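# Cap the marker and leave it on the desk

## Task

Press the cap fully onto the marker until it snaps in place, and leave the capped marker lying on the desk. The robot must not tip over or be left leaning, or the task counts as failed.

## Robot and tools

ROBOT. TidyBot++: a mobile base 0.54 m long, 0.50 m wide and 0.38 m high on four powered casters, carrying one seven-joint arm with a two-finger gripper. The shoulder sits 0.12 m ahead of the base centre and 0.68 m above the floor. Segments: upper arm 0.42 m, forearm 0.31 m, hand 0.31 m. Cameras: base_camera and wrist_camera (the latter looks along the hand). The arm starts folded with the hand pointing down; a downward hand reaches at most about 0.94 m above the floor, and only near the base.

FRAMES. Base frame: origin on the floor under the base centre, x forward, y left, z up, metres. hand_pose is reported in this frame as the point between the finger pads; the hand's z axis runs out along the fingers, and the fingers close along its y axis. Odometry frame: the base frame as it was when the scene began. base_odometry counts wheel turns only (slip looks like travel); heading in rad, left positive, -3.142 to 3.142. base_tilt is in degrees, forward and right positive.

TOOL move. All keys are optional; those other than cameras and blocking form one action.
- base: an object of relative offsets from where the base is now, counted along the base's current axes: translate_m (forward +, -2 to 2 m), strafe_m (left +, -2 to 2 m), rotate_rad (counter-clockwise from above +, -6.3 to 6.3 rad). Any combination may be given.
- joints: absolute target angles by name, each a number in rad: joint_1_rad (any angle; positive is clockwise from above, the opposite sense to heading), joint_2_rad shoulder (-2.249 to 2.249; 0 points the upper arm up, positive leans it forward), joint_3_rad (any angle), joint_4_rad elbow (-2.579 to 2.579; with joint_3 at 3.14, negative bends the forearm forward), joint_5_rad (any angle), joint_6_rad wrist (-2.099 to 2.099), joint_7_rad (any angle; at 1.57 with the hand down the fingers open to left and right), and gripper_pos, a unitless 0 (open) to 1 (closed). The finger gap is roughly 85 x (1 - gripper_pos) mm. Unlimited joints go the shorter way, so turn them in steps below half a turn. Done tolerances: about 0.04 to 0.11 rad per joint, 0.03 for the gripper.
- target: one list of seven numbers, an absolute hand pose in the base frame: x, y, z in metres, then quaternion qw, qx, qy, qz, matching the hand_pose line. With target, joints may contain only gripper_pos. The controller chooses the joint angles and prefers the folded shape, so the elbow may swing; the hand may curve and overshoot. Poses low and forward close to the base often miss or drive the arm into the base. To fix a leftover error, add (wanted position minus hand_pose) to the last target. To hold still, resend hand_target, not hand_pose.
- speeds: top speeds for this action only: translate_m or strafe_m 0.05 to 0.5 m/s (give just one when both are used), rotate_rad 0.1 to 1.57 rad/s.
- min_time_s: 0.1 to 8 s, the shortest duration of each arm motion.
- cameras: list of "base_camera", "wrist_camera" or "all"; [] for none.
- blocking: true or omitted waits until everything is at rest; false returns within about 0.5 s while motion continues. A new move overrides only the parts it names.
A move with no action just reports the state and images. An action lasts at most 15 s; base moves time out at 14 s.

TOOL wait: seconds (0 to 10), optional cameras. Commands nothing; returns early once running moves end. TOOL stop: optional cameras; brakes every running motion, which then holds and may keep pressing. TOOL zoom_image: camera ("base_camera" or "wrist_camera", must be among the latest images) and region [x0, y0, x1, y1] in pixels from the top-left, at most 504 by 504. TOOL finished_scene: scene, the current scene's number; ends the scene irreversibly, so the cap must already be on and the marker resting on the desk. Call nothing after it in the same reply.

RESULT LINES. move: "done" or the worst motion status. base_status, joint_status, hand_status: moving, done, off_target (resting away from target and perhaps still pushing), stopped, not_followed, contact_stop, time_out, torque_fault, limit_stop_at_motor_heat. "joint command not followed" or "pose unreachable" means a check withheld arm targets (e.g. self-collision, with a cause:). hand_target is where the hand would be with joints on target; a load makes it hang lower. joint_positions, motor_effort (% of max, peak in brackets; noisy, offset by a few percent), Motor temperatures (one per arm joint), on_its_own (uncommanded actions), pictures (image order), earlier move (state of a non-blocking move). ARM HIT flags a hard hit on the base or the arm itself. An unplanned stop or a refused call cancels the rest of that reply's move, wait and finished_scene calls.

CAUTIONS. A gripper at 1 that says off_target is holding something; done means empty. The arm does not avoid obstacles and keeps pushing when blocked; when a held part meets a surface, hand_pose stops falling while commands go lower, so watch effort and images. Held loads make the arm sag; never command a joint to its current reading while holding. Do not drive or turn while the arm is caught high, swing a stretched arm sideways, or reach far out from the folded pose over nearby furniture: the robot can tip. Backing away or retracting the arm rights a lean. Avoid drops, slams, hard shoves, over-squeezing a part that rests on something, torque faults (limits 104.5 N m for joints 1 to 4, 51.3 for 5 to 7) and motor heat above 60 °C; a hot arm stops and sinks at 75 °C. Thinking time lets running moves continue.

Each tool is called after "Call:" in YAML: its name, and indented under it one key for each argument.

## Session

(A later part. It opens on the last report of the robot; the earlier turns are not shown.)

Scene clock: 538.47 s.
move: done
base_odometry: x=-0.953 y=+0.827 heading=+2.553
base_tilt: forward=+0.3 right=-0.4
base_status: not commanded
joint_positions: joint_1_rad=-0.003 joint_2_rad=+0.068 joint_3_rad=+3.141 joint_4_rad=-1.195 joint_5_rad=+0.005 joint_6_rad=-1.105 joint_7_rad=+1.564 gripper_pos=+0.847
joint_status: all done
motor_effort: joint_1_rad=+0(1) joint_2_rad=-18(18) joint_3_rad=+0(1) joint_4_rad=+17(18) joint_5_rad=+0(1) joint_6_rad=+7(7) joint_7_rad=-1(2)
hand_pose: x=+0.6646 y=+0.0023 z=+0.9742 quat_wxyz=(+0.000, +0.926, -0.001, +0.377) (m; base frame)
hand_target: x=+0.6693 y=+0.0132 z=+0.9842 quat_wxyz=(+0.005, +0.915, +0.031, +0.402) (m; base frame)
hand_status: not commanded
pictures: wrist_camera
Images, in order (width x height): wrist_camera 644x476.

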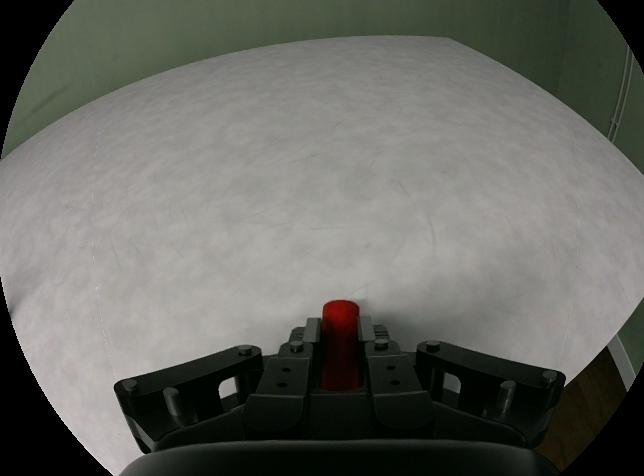

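Call:
move:
  joints: {"gripper_pos": 0.92, "joint_2_rad": -0.031, "joint_4_rad": -0.461, "joint_6_rad": -1.921}
  min_time_s: 2.5
  cameras: []

Call:
move:
  base: {"translate_m": 0.09, "strafe_m": 0.337}
  joints: {"joint_7_rad": 0.0}
  cameras: []

Call:
move:
  joints: {"joint_7_rad": -1.6276, "gripper_pos": 1.0}
  cameras: ["wrist_camera"]

Call:
zoom_image:
  camera: "wrist_camera"
  region: [270, 180, 420, 400]

Scene clock: 570.67 s.
move: off_target
base_odometry: x=-0.953 y=+0.827 heading=+2.553
base_tilt: forward=+0.3 right=-0.3
base_status: not commanded
joint_positions: joint_1_rad=-0.003 joint_2_rad=-0.025 joint_3_rad=+3.141 joint_4_rad=-0.480 joint_5_rad=+0.005 joint_6_rad=-1.872 joint_7_rad=+1.564 gripper_pos=+0.849
joint_status: gripper_pos off_target (ended at +0.849, target +0.920); the others done
motor_effort: joint_1_rad=-1(2) joint_2_rad=-8(19) joint_3_rad=+1(1) joint_4_rad=+10(18) joint_5_rad=+0(0) joint_6_rad=+7(8) joint_7_rad=-2(2)
hand_pose: x=+0.4730 y=+0.0014 z=+1.1714 quat_wxyz=(+0.000, +0.918, -0.003, +0.396) (m; base frame)
hand_target: x=+0.4581 y=+0.0087 z=+1.1691 quat_wxyz=(+0.005, +0.922, +0.031, +0.385) (m; base frame)
hand_status: not commanded
pictures: none
No camera images: "cameras" was empty.

Scene clock: 572.83 s.
move: done
base_odometry: x=-1.215 y=+0.597 heading=+2.553
base_tilt: forward=+0.4 right=-0.4
base_status: done
joint_positions: joint_1_rad=-0.006 joint_2_rad=-0.029 joint_3_rad=+3.139 joint_4_rad=-0.478 joint_5_rad=+0.005 joint_6_rad=-1.875 joint_7_rad=+0.050 gripper_pos=+0.849
joint_status: all done
motor_effort: joint_1_rad=-1(2) joint_2_rad=-8(10) joint_3_rad=+1(2) joint_4_rad=+10(10) joint_5_rad=+0(1) joint_6_rad=+6(7) joint_7_rad=-1(2)
hand_pose: x=+0.4702 y=+0.0030 z=+1.1729 quat_wxyz=(-0.274, +0.667, -0.630, +0.288) (m; base frame)
hand_target: x=+0.4581 y=+0.0087 z=+1.1691 quat_wxyz=(-0.275, +0.660, -0.645, +0.269) (m; base frame)
hand_status: not commanded
pictures: none
No camera images: "cameras" was empty.

Scene clock: 575.00 s.
move: off_target
base_odometry: x=-1.215 y=+0.597 heading=+2.553
base_tilt: forward=+0.3 right=-0.4
base_status: not commanded
joint_positions: joint_1_rad=-0.006 joint_2_rad=-0.029 joint_3_rad=+3.139 joint_4_rad=-0.478 joint_5_rad=+0.005 joint_6_rad=-1.875 joint_7_rad=-1.577 gripper_pos=+0.849
joint_status: gripper_pos off_target (ended at +0.849, target +1.000); the others done
motor_effort: joint_1_rad=+0(2) joint_2_rad=-7(8) joint_3_rad=+1(1) joint_4_rad=+10(10) joint_5_rad=+0(0) joint_6_rad=+6(7) joint_7_rad=-1(3)
hand_pose: x=+0.4702 y=+0.0030 z=+1.1729 quat_wxyz=(-0.398, +0.000, -0.917, -0.001) (m; base frame)
hand_target: x=+0.4581 y=+0.0087 z=+1.1691 quat_wxyz=(-0.385, -0.016, -0.923, -0.015) (m; base frame)
hand_status: not commanded
pictures: wrist_camera
Images, in order (width x height): wrist_camera 644x476.

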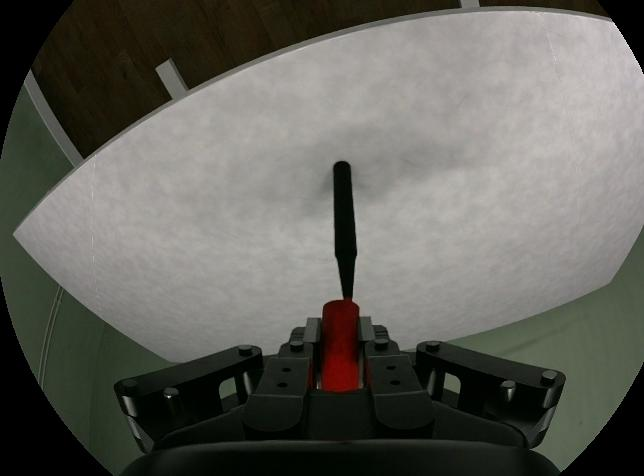

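Scaled by 2.291.

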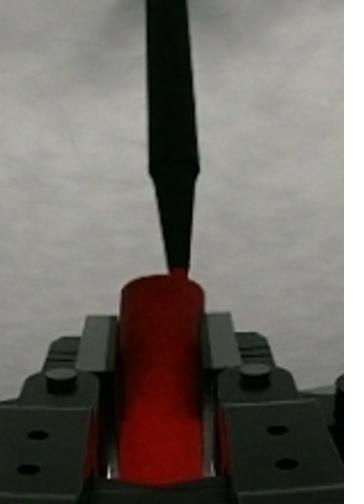

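Call:
move:
  base: {"translate_m": 0.053, "strafe_m": 0.0054}
  joints: {"joint_6_rad": -1.941}
  cameras: ["wrist_camera"]

Call:
zoom_image:
  camera: "wrist_camera"
  region: [270, 130, 420, 340]

Scene clock: 612.33 s.
move: done
base_odometry: x=-1.262 y=+0.622 heading=+2.553
base_tilt: forward=+0.4 right=-0.4
base_status: done
joint_positions: joint_1_rad=-0.006 joint_2_rad=-0.026 joint_3_rad=+3.139 joint_4_rad=-0.477 joint_5_rad=+0.005 joint_6_rad=-1.900 joint_7_rad=-1.577 gripper_pos=+0.849
joint_status: all done
motor_effort: joint_1_rad=+0(1) joint_2_rad=-7(12) joint_3_rad=+1(1) joint_4_rad=+10(11) joint_5_rad=+0(0) joint_6_rad=+7(7) joint_7_rad=-1(2)
hand_pose: x=+0.4664 y=+0.0029 z=+1.1663 quat_wxyz=(-0.385, +0.000, -0.923, -0.001) (m; base frame)
hand_target: x=+0.4537 y=+0.0086 z=+1.1648 quat_wxyz=(-0.376, -0.016, -0.927, -0.015) (m; base frame)
hand_status: not commanded
pictures: wrist_camera
Images, in order (width x height): wrist_camera 644x476.

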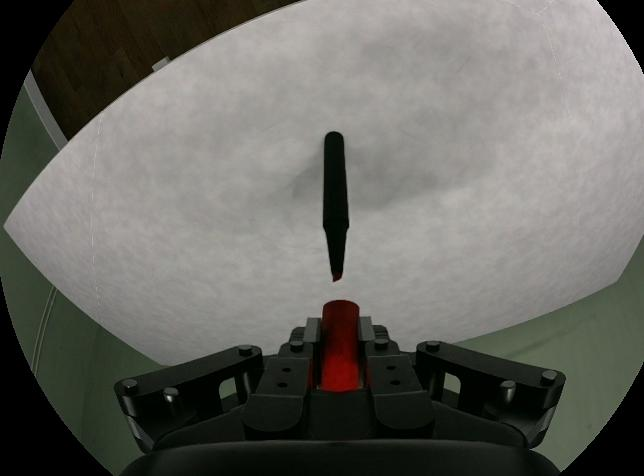

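Scaled by 2.400.

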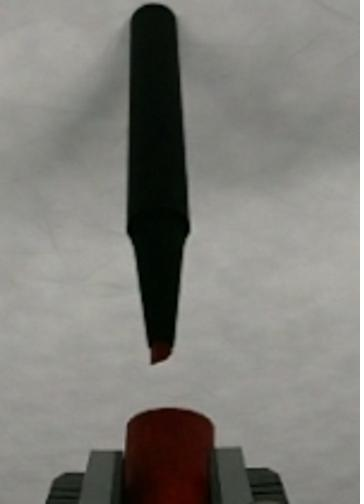

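Call:
move:
  base: {"translate_m": 0.006, "strafe_m": -0.0022}
  joints: {"joint_2_rad": -0.1414, "joint_4_rad": -0.7478, "joint_6_rad": -1.6906}
  min_time_s: 3
  cameras: ["wrist_camera"]

Call:
zoom_image:
  camera: "wrist_camera"
  region: [270, 150, 420, 360]

Scene clock: 641.67 s.
move: done
base_odometry: x=-1.266 y=+0.627 heading=+2.554
base_tilt: forward=+0.4 right=-0.4
base_status: done
joint_positions: joint_1_rad=-0.006 joint_2_rad=-0.126 joint_3_rad=+3.139 joint_4_rad=-0.724 joint_5_rad=+0.005 joint_6_rad=-1.754 joint_7_rad=-1.577 gripper_pos=+0.849
joint_status: all done
motor_effort: joint_1_rad=+0(2) joint_2_rad=-6(12) joint_3_rad=+1(2) joint_4_rad=+12(12) joint_5_rad=+0(1) joint_6_rad=+6(7) joint_7_rad=-1(2)
hand_pose: x=+0.4639 y=+0.0030 z=+1.1399 quat_wxyz=(-0.385, +0.000, -0.923, -0.001) (m; base frame)
hand_target: x=+0.4715 y=+0.0091 z=+1.1500 quat_wxyz=(-0.410, -0.016, -0.912, -0.016) (m; base frame)
hand_status: not commanded
pictures: wrist_camera
Images, in order (width x height): wrist_camera 644x476.

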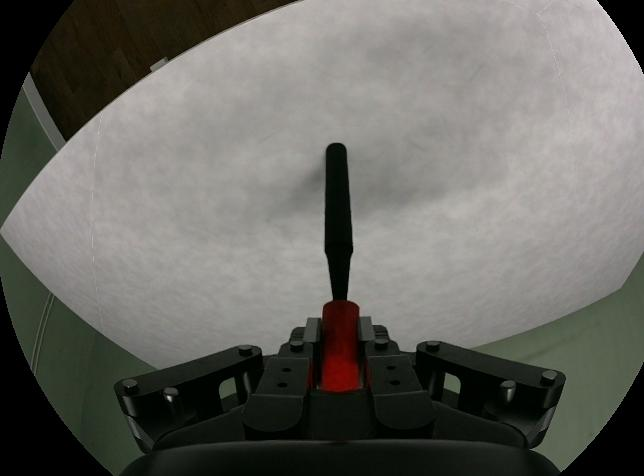

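Scaled by 2.400.

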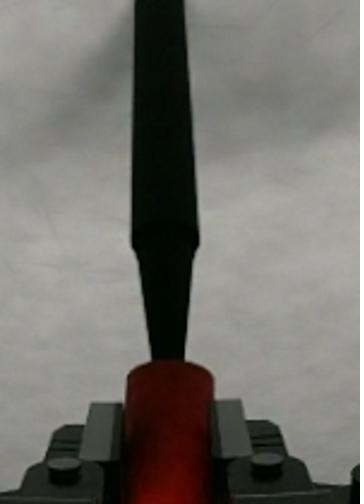

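Call:
move:
  base: {"translate_m": 0.0055, "strafe_m": 0.0}
  cameras: ["wrist_camera"]

Call:
zoom_image:
  camera: "wrist_camera"
  region: [270, 130, 420, 340]

Scene clock: 663.23 s.
move: done
base_odometry: x=-1.271 y=+0.630 heading=+2.554
base_tilt: forward=+0.3 right=-0.4
base_status: done
joint_positions: joint_1_rad=-0.006 joint_2_rad=-0.133 joint_3_rad=+3.139 joint_4_rad=-0.725 joint_5_rad=+0.005 joint_6_rad=-1.752 joint_7_rad=-1.577 gripper_pos=+0.849
joint_status: not commanded
motor_effort: joint_1_rad=+0(1) joint_2_rad=-6(11) joint_3_rad=+1(2) joint_4_rad=+12(12) joint_5_rad=+0(1) joint_6_rad=+6(7) joint_7_rad=-1(2)
hand_pose: x=+0.4615 y=+0.0029 z=+1.1422 quat_wxyz=(-0.388, +0.000, -0.922, -0.001) (m; base frame)
hand_target: x=+0.4715 y=+0.0091 z=+1.1500 quat_wxyz=(-0.410, -0.016, -0.912, -0.016) (m; base frame)
hand_status: not commanded
pictures: wrist_camera
Images, in order (width x height): wrist_camera 644x476.

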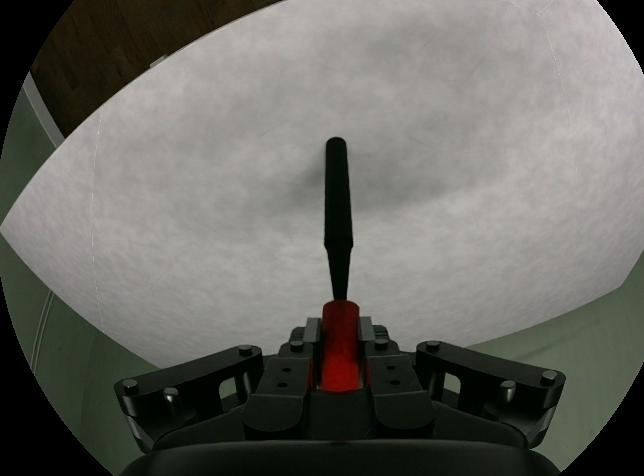

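Scaled by 2.400.

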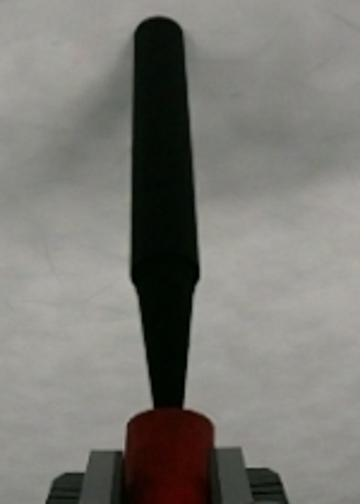

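Call:
move:
  joints: {"joint_2_rad": -0.193, "joint_4_rad": -0.8916, "joint_6_rad": -1.6006}
  min_time_s: 2.5
  cameras: ["wrist_camera"]

Call:
zoom_image:
  camera: "wrist_camera"
  region: [270, 150, 420, 360]

Scene clock: 680.87 s.
move: done
base_odometry: x=-1.271 y=+0.630 heading=+2.554
base_tilt: forward=+0.3 right=-0.4
base_status: not commanded
joint_positions: joint_1_rad=-0.006 joint_2_rad=-0.177 joint_3_rad=+3.139 joint_4_rad=-0.867 joint_5_rad=+0.005 joint_6_rad=-1.665 joint_7_rad=-1.577 gripper_pos=+0.849
joint_status: all done
motor_effort: joint_1_rad=-1(1) joint_2_rad=-5(7) joint_3_rad=+1(2) joint_4_rad=+13(14) joint_5_rad=+0(0) joint_6_rad=+6(8) joint_7_rad=-2(2)
hand_pose: x=+0.4653 y=+0.0030 z=+1.1187 quat_wxyz=(-0.384, +0.000, -0.924, +0.000) (m; base frame)
hand_target: x=+0.4726 y=+0.0091 z=+1.1283 quat_wxyz=(-0.409, -0.016, -0.912, -0.016) (m; base frame)
hand_status: not commanded
pictures: wrist_camera
Images, in order (width x height): wrist_camera 644x476.

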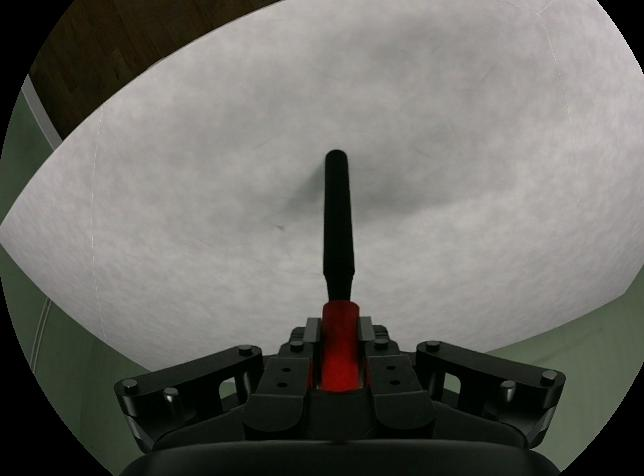

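Scaled by 2.400.

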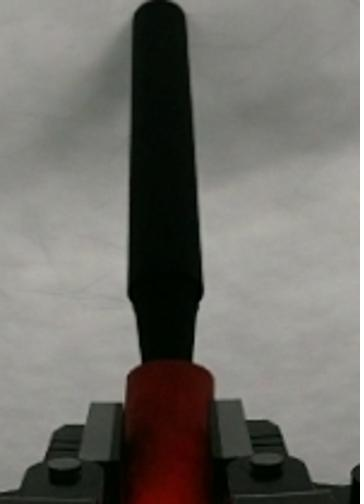

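Call:
move:
  joints: {"joint_2_rad": -0.236, "joint_4_rad": -1.008, "joint_6_rad": -1.526}
  min_time_s: 2.5
  cameras: ["wrist_camera"]

Call:
zoom_image:
  camera: "wrist_camera"
  region: [270, 150, 420, 360]

Scene clock: 691.17 s.
move: done
base_odometry: x=-1.271 y=+0.630 heading=+2.554
base_tilt: forward=+0.4 right=-0.4
base_status: not commanded
joint_positions: joint_1_rad=-0.006 joint_2_rad=-0.220 joint_3_rad=+3.139 joint_4_rad=-0.983 joint_5_rad=+0.005 joint_6_rad=-1.590 joint_7_rad=-1.577 gripper_pos=+0.849
joint_status: all done
motor_effort: joint_1_rad=+0(1) joint_2_rad=-4(6) joint_3_rad=+1(1) joint_4_rad=+14(14) joint_5_rad=+0(0) joint_6_rad=+6(7) joint_7_rad=-2(2)
hand_pose: x=+0.4651 y=+0.0030 z=+1.1004 quat_wxyz=(-0.384, +0.000, -0.923, +0.000) (m; base frame)
hand_target: x=+0.4723 y=+0.0091 z=+1.1092 quat_wxyz=(-0.409, -0.016, -0.912, -0.016) (m; base frame)
hand_status: not commanded
pictures: wrist_camera
Images, in order (width x height): wrist_camera 644x476.

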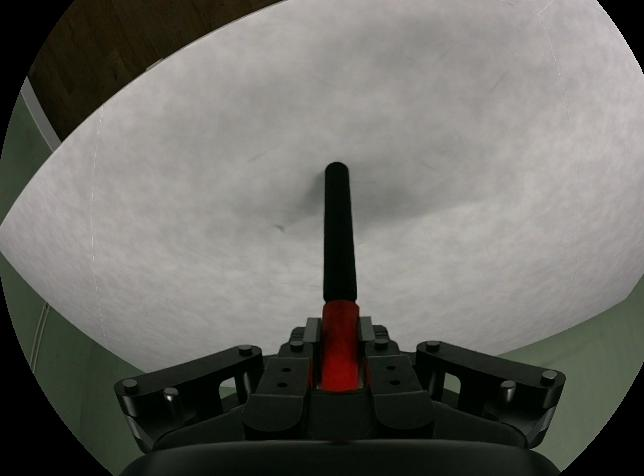

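Scaled by 2.400.

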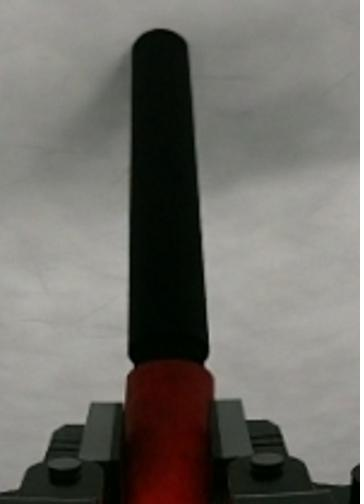

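Call:
move:
  joints: {"joint_2_rad": -0.248, "joint_4_rad": -1.044, "joint_6_rad": -1.503}
  min_time_s: 1.5
  cameras: []

Call:
move:
  joints: {"joint_2_rad": -0.165, "joint_4_rad": -1.10, "joint_6_rad": -1.68}
  min_time_s: 2
  cameras: ["wrist_camera"]

Call:
zoom_image:
  camera: "wrist_camera"
  region: [300, 260, 380, 350]

Scene clock: 709.50 s.
move: done
base_odometry: x=-1.271 y=+0.630 heading=+2.554
base_tilt: forward=+0.3 right=-0.4
base_status: not commanded
joint_positions: joint_1_rad=-0.006 joint_2_rad=-0.233 joint_3_rad=+3.139 joint_4_rad=-1.018 joint_5_rad=+0.005 joint_6_rad=-1.566 joint_7_rad=-1.577 gripper_pos=+0.849
joint_status: all done
motor_effort: joint_1_rad=+0(1) joint_2_rad=-5(7) joint_3_rad=+1(1) joint_4_rad=+14(14) joint_5_rad=+0(0) joint_6_rad=+6(8) joint_7_rad=-1(2)
hand_pose: x=+0.4654 y=+0.0030 z=+1.0946 quat_wxyz=(-0.385, +0.000, -0.923, +0.000) (m; base frame)
hand_target: x=+0.4726 y=+0.0091 z=+1.1024 quat_wxyz=(-0.409, -0.016, -0.912, -0.016) (m; base frame)
hand_status: not commanded
pictures: none
No camera images: "cameras" was empty.

Scene clock: 711.80 s.
move: off_target
base_odometry: x=-1.271 y=+0.630 heading=+2.554
base_tilt: forward=+0.3 right=-0.4
base_status: not commanded
joint_positions: joint_1_rad=-0.006 joint_2_rad=-0.229 joint_3_rad=+3.139 joint_4_rad=-1.021 joint_5_rad=+0.005 joint_6_rad=-1.569 joint_7_rad=-1.577 gripper_pos=+0.849
joint_status: joint_4_rad off_target (ended at -1.021, target -1.100); the others done
motor_effort: joint_1_rad=-1(2) joint_2_rad=+4(7) joint_3_rad=+0(1) joint_4_rad=+1(13) joint_5_rad=-2(2) joint_6_rad=-6(11) joint_7_rad=-1(2)
hand_pose: x=+0.4665 y=+0.0030 z=+1.0913 quat_wxyz=(-0.381, +0.000, -0.925, +0.000) (m; base frame)
hand_target: x=+0.4591 y=+0.0088 z=+1.0144 quat_wxyz=(-0.260, -0.017, -0.965, -0.010) (m; base frame)
hand_status: not commanded
pictures: wrist_camera
Images, in order (width x height): wrist_camera 644x476.

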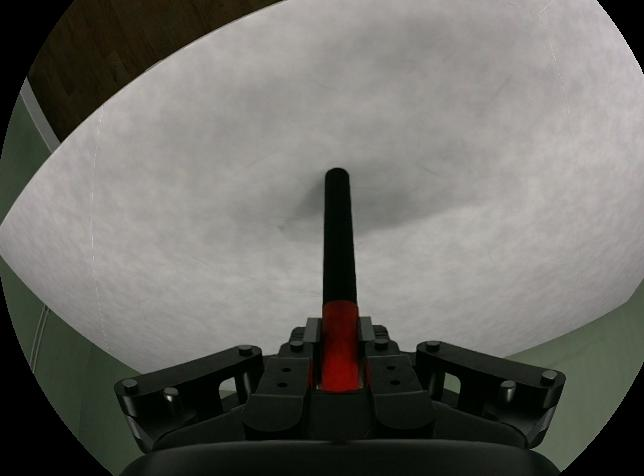

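Scaled by 5.600.

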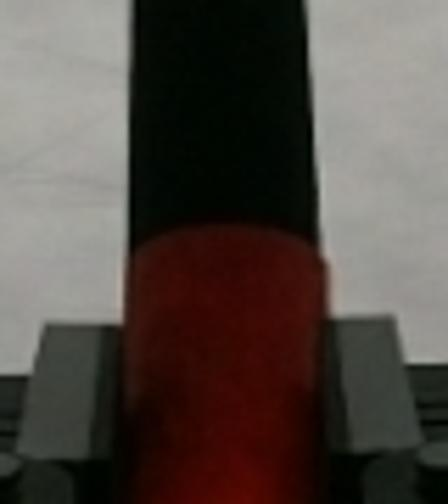

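Call:
move:
  joints: {"joint_2_rad": -0.10, "joint_4_rad": -1.15, "joint_6_rad": -1.79}
  min_time_s: 2
  cameras: ["wrist_camera"]

Call:
zoom_image:
  camera: "wrist_camera"
  region: [300, 260, 380, 350]

Scene clock: 721.23 s.
move: off_target
base_odometry: x=-1.271 y=+0.630 heading=+2.554
base_tilt: forward=+0.3 right=-0.3
base_status: not commanded
joint_positions: joint_1_rad=-0.006 joint_2_rad=-0.226 joint_3_rad=+3.139 joint_4_rad=-1.021 joint_5_rad=+0.005 joint_6_rad=-1.569 joint_7_rad=-1.577 gripper_pos=+0.849
joint_status: joint_2_rad off_target (ended at -0.226, target -0.100); joint_4_rad off_target (ended at -1.021, target -1.150); joint_6_rad off_target (ended at -1.569, target -1.790)
motor_effort: joint_1_rad=-1(3) joint_2_rad=+12(13) joint_3_rad=+0(1) joint_4_rad=-9(9) joint_5_rad=-3(3) joint_6_rad=-16(16) joint_7_rad=-2(2)
hand_pose: x=+0.4675 y=+0.0030 z=+1.0902 quat_wxyz=(-0.379, +0.000, -0.925, +0.000) (m; base frame)
hand_target: x=+0.4420 y=+0.0084 z=+0.9596 quat_wxyz=(-0.150, -0.017, -0.989, -0.006) (m; base frame)
hand_status: not commanded
pictures: wrist_camera
Images, in order (width x height): wrist_camera 644x476.

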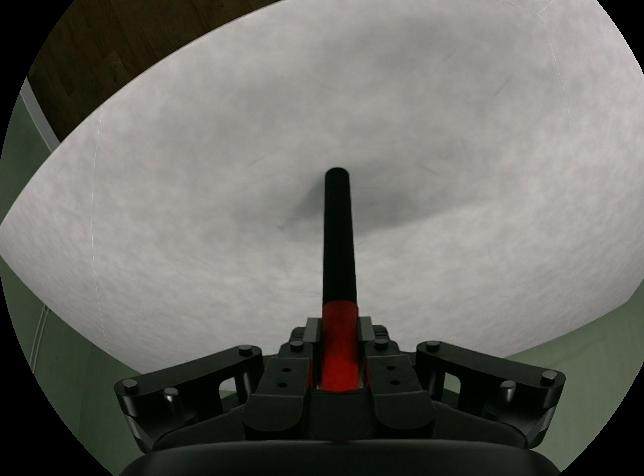

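Scaled by 5.600.

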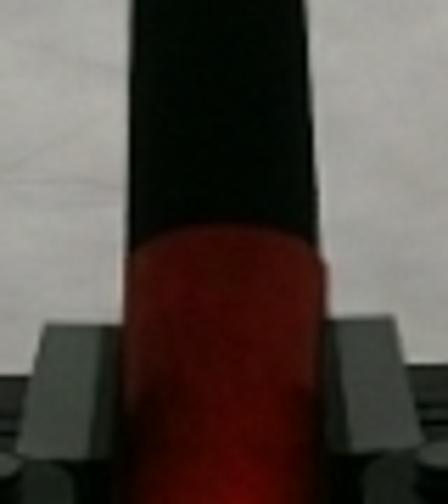

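Call:
move:
  joints: {"joint_2_rad": -0.056, "joint_4_rad": -1.18, "joint_6_rad": -1.85}
  min_time_s: 1.5
  cameras: ["wrist_camera"]

Call:
zoom_image:
  camera: "wrist_camera"
  region: [300, 260, 380, 350]

Scene clock: 771.93 s.
move: off_target
base_odometry: x=-1.271 y=+0.630 heading=+2.554
base_tilt: forward=+0.3 right=-0.4
base_status: not commanded
joint_positions: joint_1_rad=-0.006 joint_2_rad=-0.224 joint_3_rad=+3.139 joint_4_rad=-1.021 joint_5_rad=+0.005 joint_6_rad=-1.570 joint_7_rad=-1.577 gripper_pos=+0.849
joint_status: joint_2_rad off_target (ended at -0.224, target -0.056); joint_4_rad off_target (ended at -1.021, target -1.180); joint_6_rad off_target (ended at -1.570, target -1.850)
motor_effort: joint_1_rad=+0(2) joint_2_rad=+17(19) joint_3_rad=+0(1) joint_4_rad=-17(17) joint_5_rad=-2(3) joint_6_rad=-22(23) joint_7_rad=-2(2)
hand_pose: x=+0.4682 y=+0.0030 z=+1.0893 quat_wxyz=(-0.378, +0.000, -0.926, +0.000) (m; base frame)
hand_target: x=+0.4308 y=+0.0081 z=+0.9308 quat_wxyz=(-0.084, -0.018, -0.996, -0.003) (m; base frame)
hand_status: not commanded
pictures: wrist_camera
Images, in order (width x height): wrist_camera 644x476.

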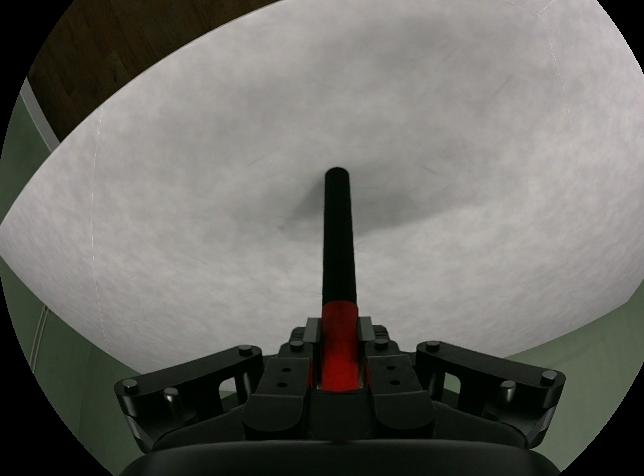

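Scaled by 5.600.

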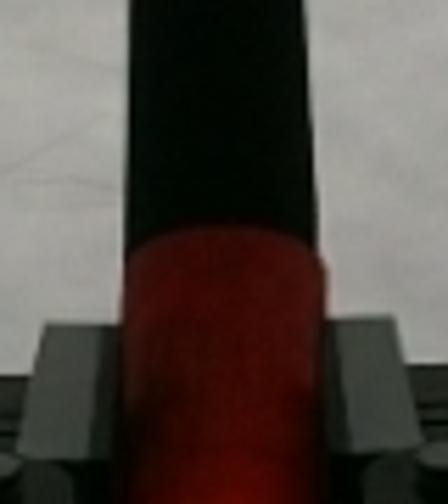

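Call:
move:
  joints: {"joint_2_rad": -0.15, "joint_4_rad": -0.844, "joint_6_rad": -1.71}
  min_time_s: 2.5
  cameras: ["wrist_camera"]

Scene clock: 810.60 s.
Motor temperatures (°C): [41 41 36 39 45 55 47]
move: done
base_odometry: x=-1.271 y=+0.630 heading=+2.554
base_tilt: forward=+0.3 right=-0.4
base_status: not commanded
joint_positions: joint_1_rad=-0.006 joint_2_rad=-0.155 joint_3_rad=+3.139 joint_4_rad=-0.867 joint_5_rad=+0.005 joint_6_rad=-1.680 joint_7_rad=-1.577 gripper_pos=+0.849
joint_status: all done
motor_effort: joint_1_rad=-1(2) joint_2_rad=-6(18) joint_3_rad=+1(1) joint_4_rad=+13(17) joint_5_rad=+0(2) joint_6_rad=+6(23) joint_7_rad=-2(2)
hand_pose: x=+0.4714 y=+0.0030 z=+1.1078 quat_wxyz=(-0.366, +0.000, -0.931, +0.000) (m; base frame)
hand_target: x=+0.4664 y=+0.0090 z=+1.1091 quat_wxyz=(-0.360, -0.016, -0.933, -0.014) (m; base frame)
hand_status: not commanded
pictures: wrist_camera
Images, in order (width x height): wrist_camera 644x476.

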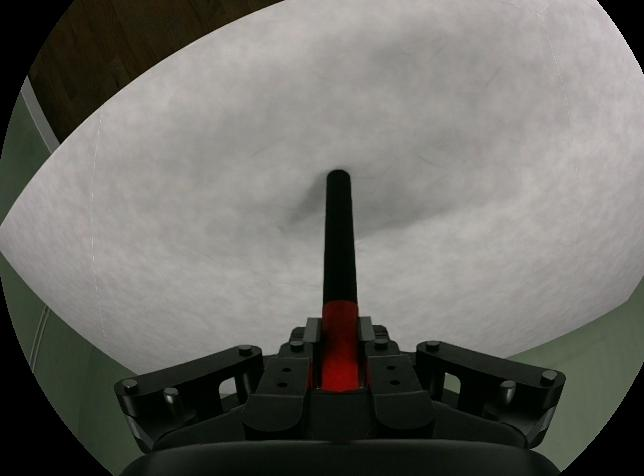

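Call:
move:
  joints: {"joint_7_rad": 0.0}
  min_time_s: 2
  cameras: []

Call:
move:
  joints: {"joint_7_rad": 1.614, "joint_2_rad": 0.156, "joint_4_rad": -0.958, "joint_6_rad": -1.235}
  min_time_s: 2.5
  cameras: ["wrist_camera"]

Scene clock: 826.47 s.
Motor temperatures (°C): [41 41 36 39 45 55 47]
move: done
base_odometry: x=-1.271 y=+0.630 heading=+2.554
base_tilt: forward=+0.3 right=-0.4
base_status: not commanded
joint_positions: joint_1_rad=-0.006 joint_2_rad=-0.155 joint_3_rad=+3.139 joint_4_rad=-0.867 joint_5_rad=+0.005 joint_6_rad=-1.680 joint_7_rad=-0.053 gripper_pos=+0.849
joint_status: all done
motor_effort: joint_1_rad=+0(1) joint_2_rad=-7(7) joint_3_rad=+1(1) joint_4_rad=+13(13) joint_5_rad=+0(0) joint_6_rad=+7(7) joint_7_rad=-1(3)
hand_pose: x=+0.4714 y=+0.0030 z=+1.1078 quat_wxyz=(-0.265, +0.642, -0.673, +0.253) (m; base frame)
hand_target: x=+0.4664 y=+0.0090 z=+1.1091 quat_wxyz=(-0.258, +0.667, -0.652, +0.252) (m; base frame)
hand_status: not commanded
pictures: none
No camera images: "cameras" was empty.

Scene clock: 829.63 s.
Motor temperatures (°C): [41 41 36 39 45 55 47]
move: done
base_odometry: x=-1.271 y=+0.630 heading=+2.554
base_tilt: forward=+0.4 right=-0.4
base_status: not commanded
joint_positions: joint_1_rad=-0.006 joint_2_rad=+0.142 joint_3_rad=+3.139 joint_4_rad=-0.934 joint_5_rad=+0.005 joint_6_rad=-1.300 joint_7_rad=+1.561 gripper_pos=+0.849
joint_status: all done
motor_effort: joint_1_rad=+0(1) joint_2_rad=-19(21) joint_3_rad=+1(1) joint_4_rad=+16(17) joint_5_rad=+0(0) joint_6_rad=+5(8) joint_7_rad=-2(2)
hand_pose: x=+0.6708 y=+0.0045 z=+1.0230 quat_wxyz=(-0.001, +0.928, -0.001, +0.373) (m; base frame)
hand_target: x=+0.6880 y=+0.0136 z=+1.0176 quat_wxyz=(+0.004, +0.922, +0.030, +0.386) (m; base frame)
hand_status: not commanded
pictures: wrist_camera
Images, in order (width x height): wrist_camera 644x476.

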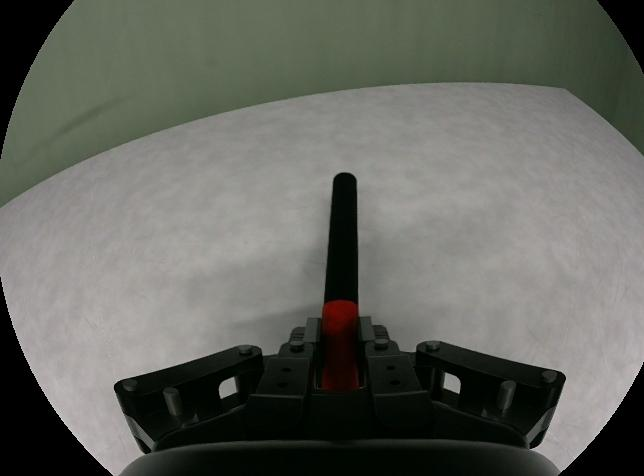

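Call:
move:
  joints: {"joint_2_rad": 0.053, "joint_4_rad": -1.198, "joint_6_rad": -1.062}
  min_time_s: 2.5
  cameras: ["wrist_camera"]

Call:
zoom_image:
  camera: "wrist_camera"
  region: [260, 150, 440, 400]

Scene clock: 839.73 s.
Motor temperatures (°C): [41 41 36 39 45 55 47]
move: done
base_odometry: x=-1.271 y=+0.630 heading=+2.554
base_tilt: forward=+0.4 right=-0.4
base_status: not commanded
joint_positions: joint_1_rad=-0.006 joint_2_rad=+0.073 joint_3_rad=+3.139 joint_4_rad=-1.172 joint_5_rad=+0.005 joint_6_rad=-1.128 joint_7_rad=+1.561 gripper_pos=+0.849
joint_status: all done
motor_effort: joint_1_rad=+0(2) joint_2_rad=-18(20) joint_3_rad=+1(1) joint_4_rad=+17(18) joint_5_rad=+0(0) joint_6_rad=+6(7) joint_7_rad=-1(2)
hand_pose: x=+0.6639 y=+0.0046 z=+0.9788 quat_wxyz=(-0.001, +0.927, +0.000, +0.376) (m; base frame)
hand_target: x=+0.6690 y=+0.0132 z=+0.9904 quat_wxyz=(+0.004, +0.915, +0.030, +0.403) (m; base frame)
hand_status: not commanded
pictures: wrist_camera
Images, in order (width x height): wrist_camera 644x476.

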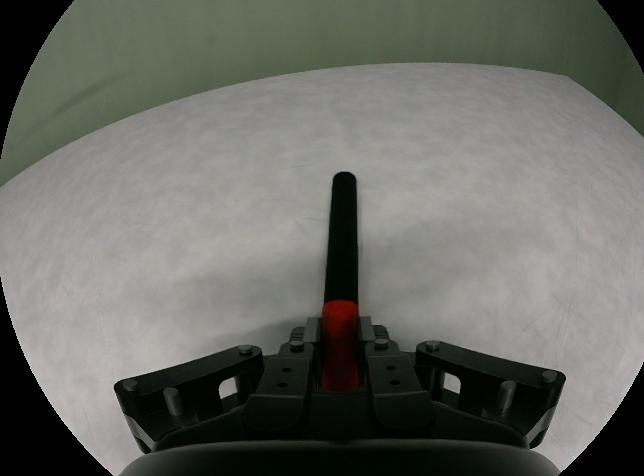

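Scaled by 2.016.

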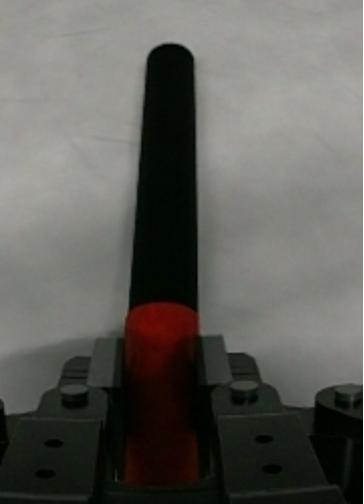

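Call:
move:
  joints: {"joint_2_rad": 0.0495, "joint_4_rad": -1.221, "joint_6_rad": -1.042}
  min_time_s: 1.2
  cameras: []

Call:
move:
  joints: {"gripper_pos": 0.78}
  cameras: ["wrist_camera"]

Scene clock: 845.70 s.
Motor temperatures (°C): [41 41 36 39 45 55 47]
move: done
base_odometry: x=-1.271 y=+0.630 heading=+2.554
base_tilt: forward=+0.4 right=-0.4
base_status: not commanded
joint_positions: joint_1_rad=-0.006 joint_2_rad=+0.069 joint_3_rad=+3.139 joint_4_rad=-1.193 joint_5_rad=+0.005 joint_6_rad=-1.107 joint_7_rad=+1.561 gripper_pos=+0.849
joint_status: all done
motor_effort: joint_1_rad=+1(1) joint_2_rad=-18(19) joint_3_rad=+0(1) joint_4_rad=+18(18) joint_5_rad=+0(0) joint_6_rad=+6(7) joint_7_rad=-1(2)
hand_pose: x=+0.6650 y=+0.0046 z=+0.9743 quat_wxyz=(-0.001, +0.926, +0.000, +0.377) (m; base frame)
hand_target: x=+0.6695 y=+0.0132 z=+0.9847 quat_wxyz=(+0.004, +0.915, +0.030, +0.403) (m; base frame)
hand_status: not commanded
pictures: none
No camera images: "cameras" was empty.

Scene clock: 846.33 s.
Motor temperatures (°C): [41 41 36 39 45 55 47]
move: done
base_odometry: x=-1.271 y=+0.630 heading=+2.554
base_tilt: forward=+0.4 right=-0.4
base_status: not commanded
joint_positions: joint_1_rad=-0.006 joint_2_rad=+0.069 joint_3_rad=+3.139 joint_4_rad=-1.193 joint_5_rad=+0.005 joint_6_rad=-1.106 joint_7_rad=+1.561 gripper_pos=+0.780
joint_status: all done
motor_effort: joint_1_rad=-1(1) joint_2_rad=-17(19) joint_3_rad=+1(1) joint_4_rad=+17(18) joint_5_rad=+0(0) joint_6_rad=+6(7) joint_7_rad=-1(2)
hand_pose: x=+0.6650 y=+0.0046 z=+0.9747 quat_wxyz=(-0.001, +0.926, +0.000, +0.378) (m; base frame)
hand_target: x=+0.6695 y=+0.0132 z=+0.9847 quat_wxyz=(+0.004, +0.915, +0.030, +0.403) (m; base frame)
hand_status: not commanded
pictures: wrist_camera
Images, in order (width x height): wrist_camera 644x476.

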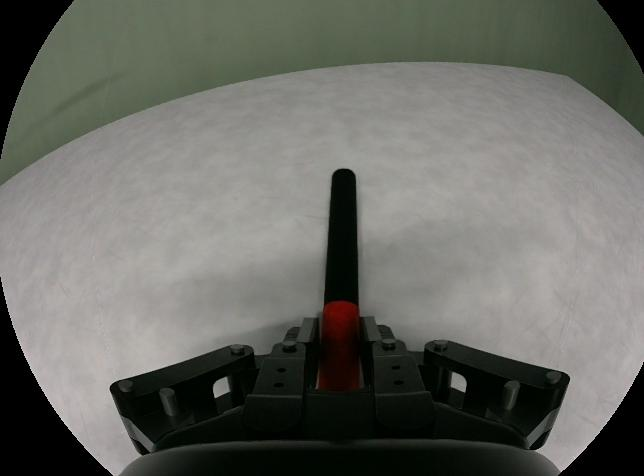

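Call:
move:
  joints: {"gripper_pos": 0.6}
  cameras: []

Call:
move:
  joints: {"joint_2_rad": 0.034, "joint_4_rad": -0.697, "joint_6_rad": -1.637}
  min_time_s: 2.5
  cameras: ["wrist_camera"]

Scene clock: 883.40 s.
move: done
base_odometry: x=-1.271 y=+0.630 heading=+2.554
base_tilt: forward=+0.4 right=-0.5
base_status: not commanded
joint_positions: joint_1_rad=-0.006 joint_2_rad=+0.069 joint_3_rad=+3.139 joint_4_rad=-1.193 joint_5_rad=+0.005 joint_6_rad=-1.106 joint_7_rad=+1.561 gripper_pos=+0.600
joint_status: all done
motor_effort: joint_1_rad=+0(1) joint_2_rad=-17(18) joint_3_rad=+1(1) joint_4_rad=+17(18) joint_5_rad=+0(0) joint_6_rad=+6(7) joint_7_rad=-1(2)
hand_pose: x=+0.6650 y=+0.0046 z=+0.9748 quat_wxyz=(-0.001, +0.926, +0.000, +0.378) (m; base frame)
hand_target: x=+0.6695 y=+0.0132 z=+0.9847 quat_wxyz=(+0.004, +0.915, +0.030, +0.403) (m; base frame)
hand_status: not commanded
pictures: none
No camera images: "cameras" was empty.

Scene clock: 886.50 s.
move: done
base_odometry: x=-1.271 y=+0.630 heading=+2.554
base_tilt: forward=+0.4 right=-0.4
base_status: not commanded
joint_positions: joint_1_rad=-0.006 joint_2_rad=+0.046 joint_3_rad=+3.139 joint_4_rad=-0.718 joint_5_rad=+0.005 joint_6_rad=-1.588 joint_7_rad=+1.561 gripper_pos=+0.600
joint_status: all done
motor_effort: joint_1_rad=+0(1) joint_2_rad=-14(19) joint_3_rad=+1(1) joint_4_rad=+14(18) joint_5_rad=+0(0) joint_6_rad=+6(8) joint_7_rad=-1(2)
hand_pose: x=+0.5766 y=+0.0037 z=+1.1102 quat_wxyz=(-0.001, +0.923, -0.001, +0.385) (m; base frame)
hand_target: x=+0.5605 y=+0.0109 z=+1.1137 quat_wxyz=(+0.004, +0.926, +0.030, +0.377) (m; base frame)
hand_status: not commanded
pictures: wrist_camera
Images, in order (width x height): wrist_camera 644x476.

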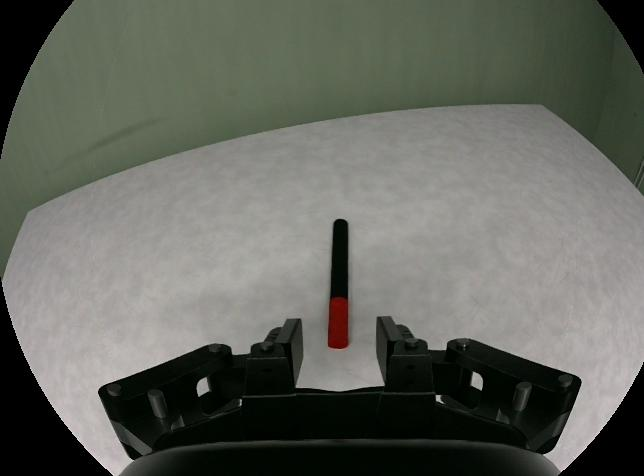

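Call:
finished_scene:
  scene: 2

The scene is finished: the task was done.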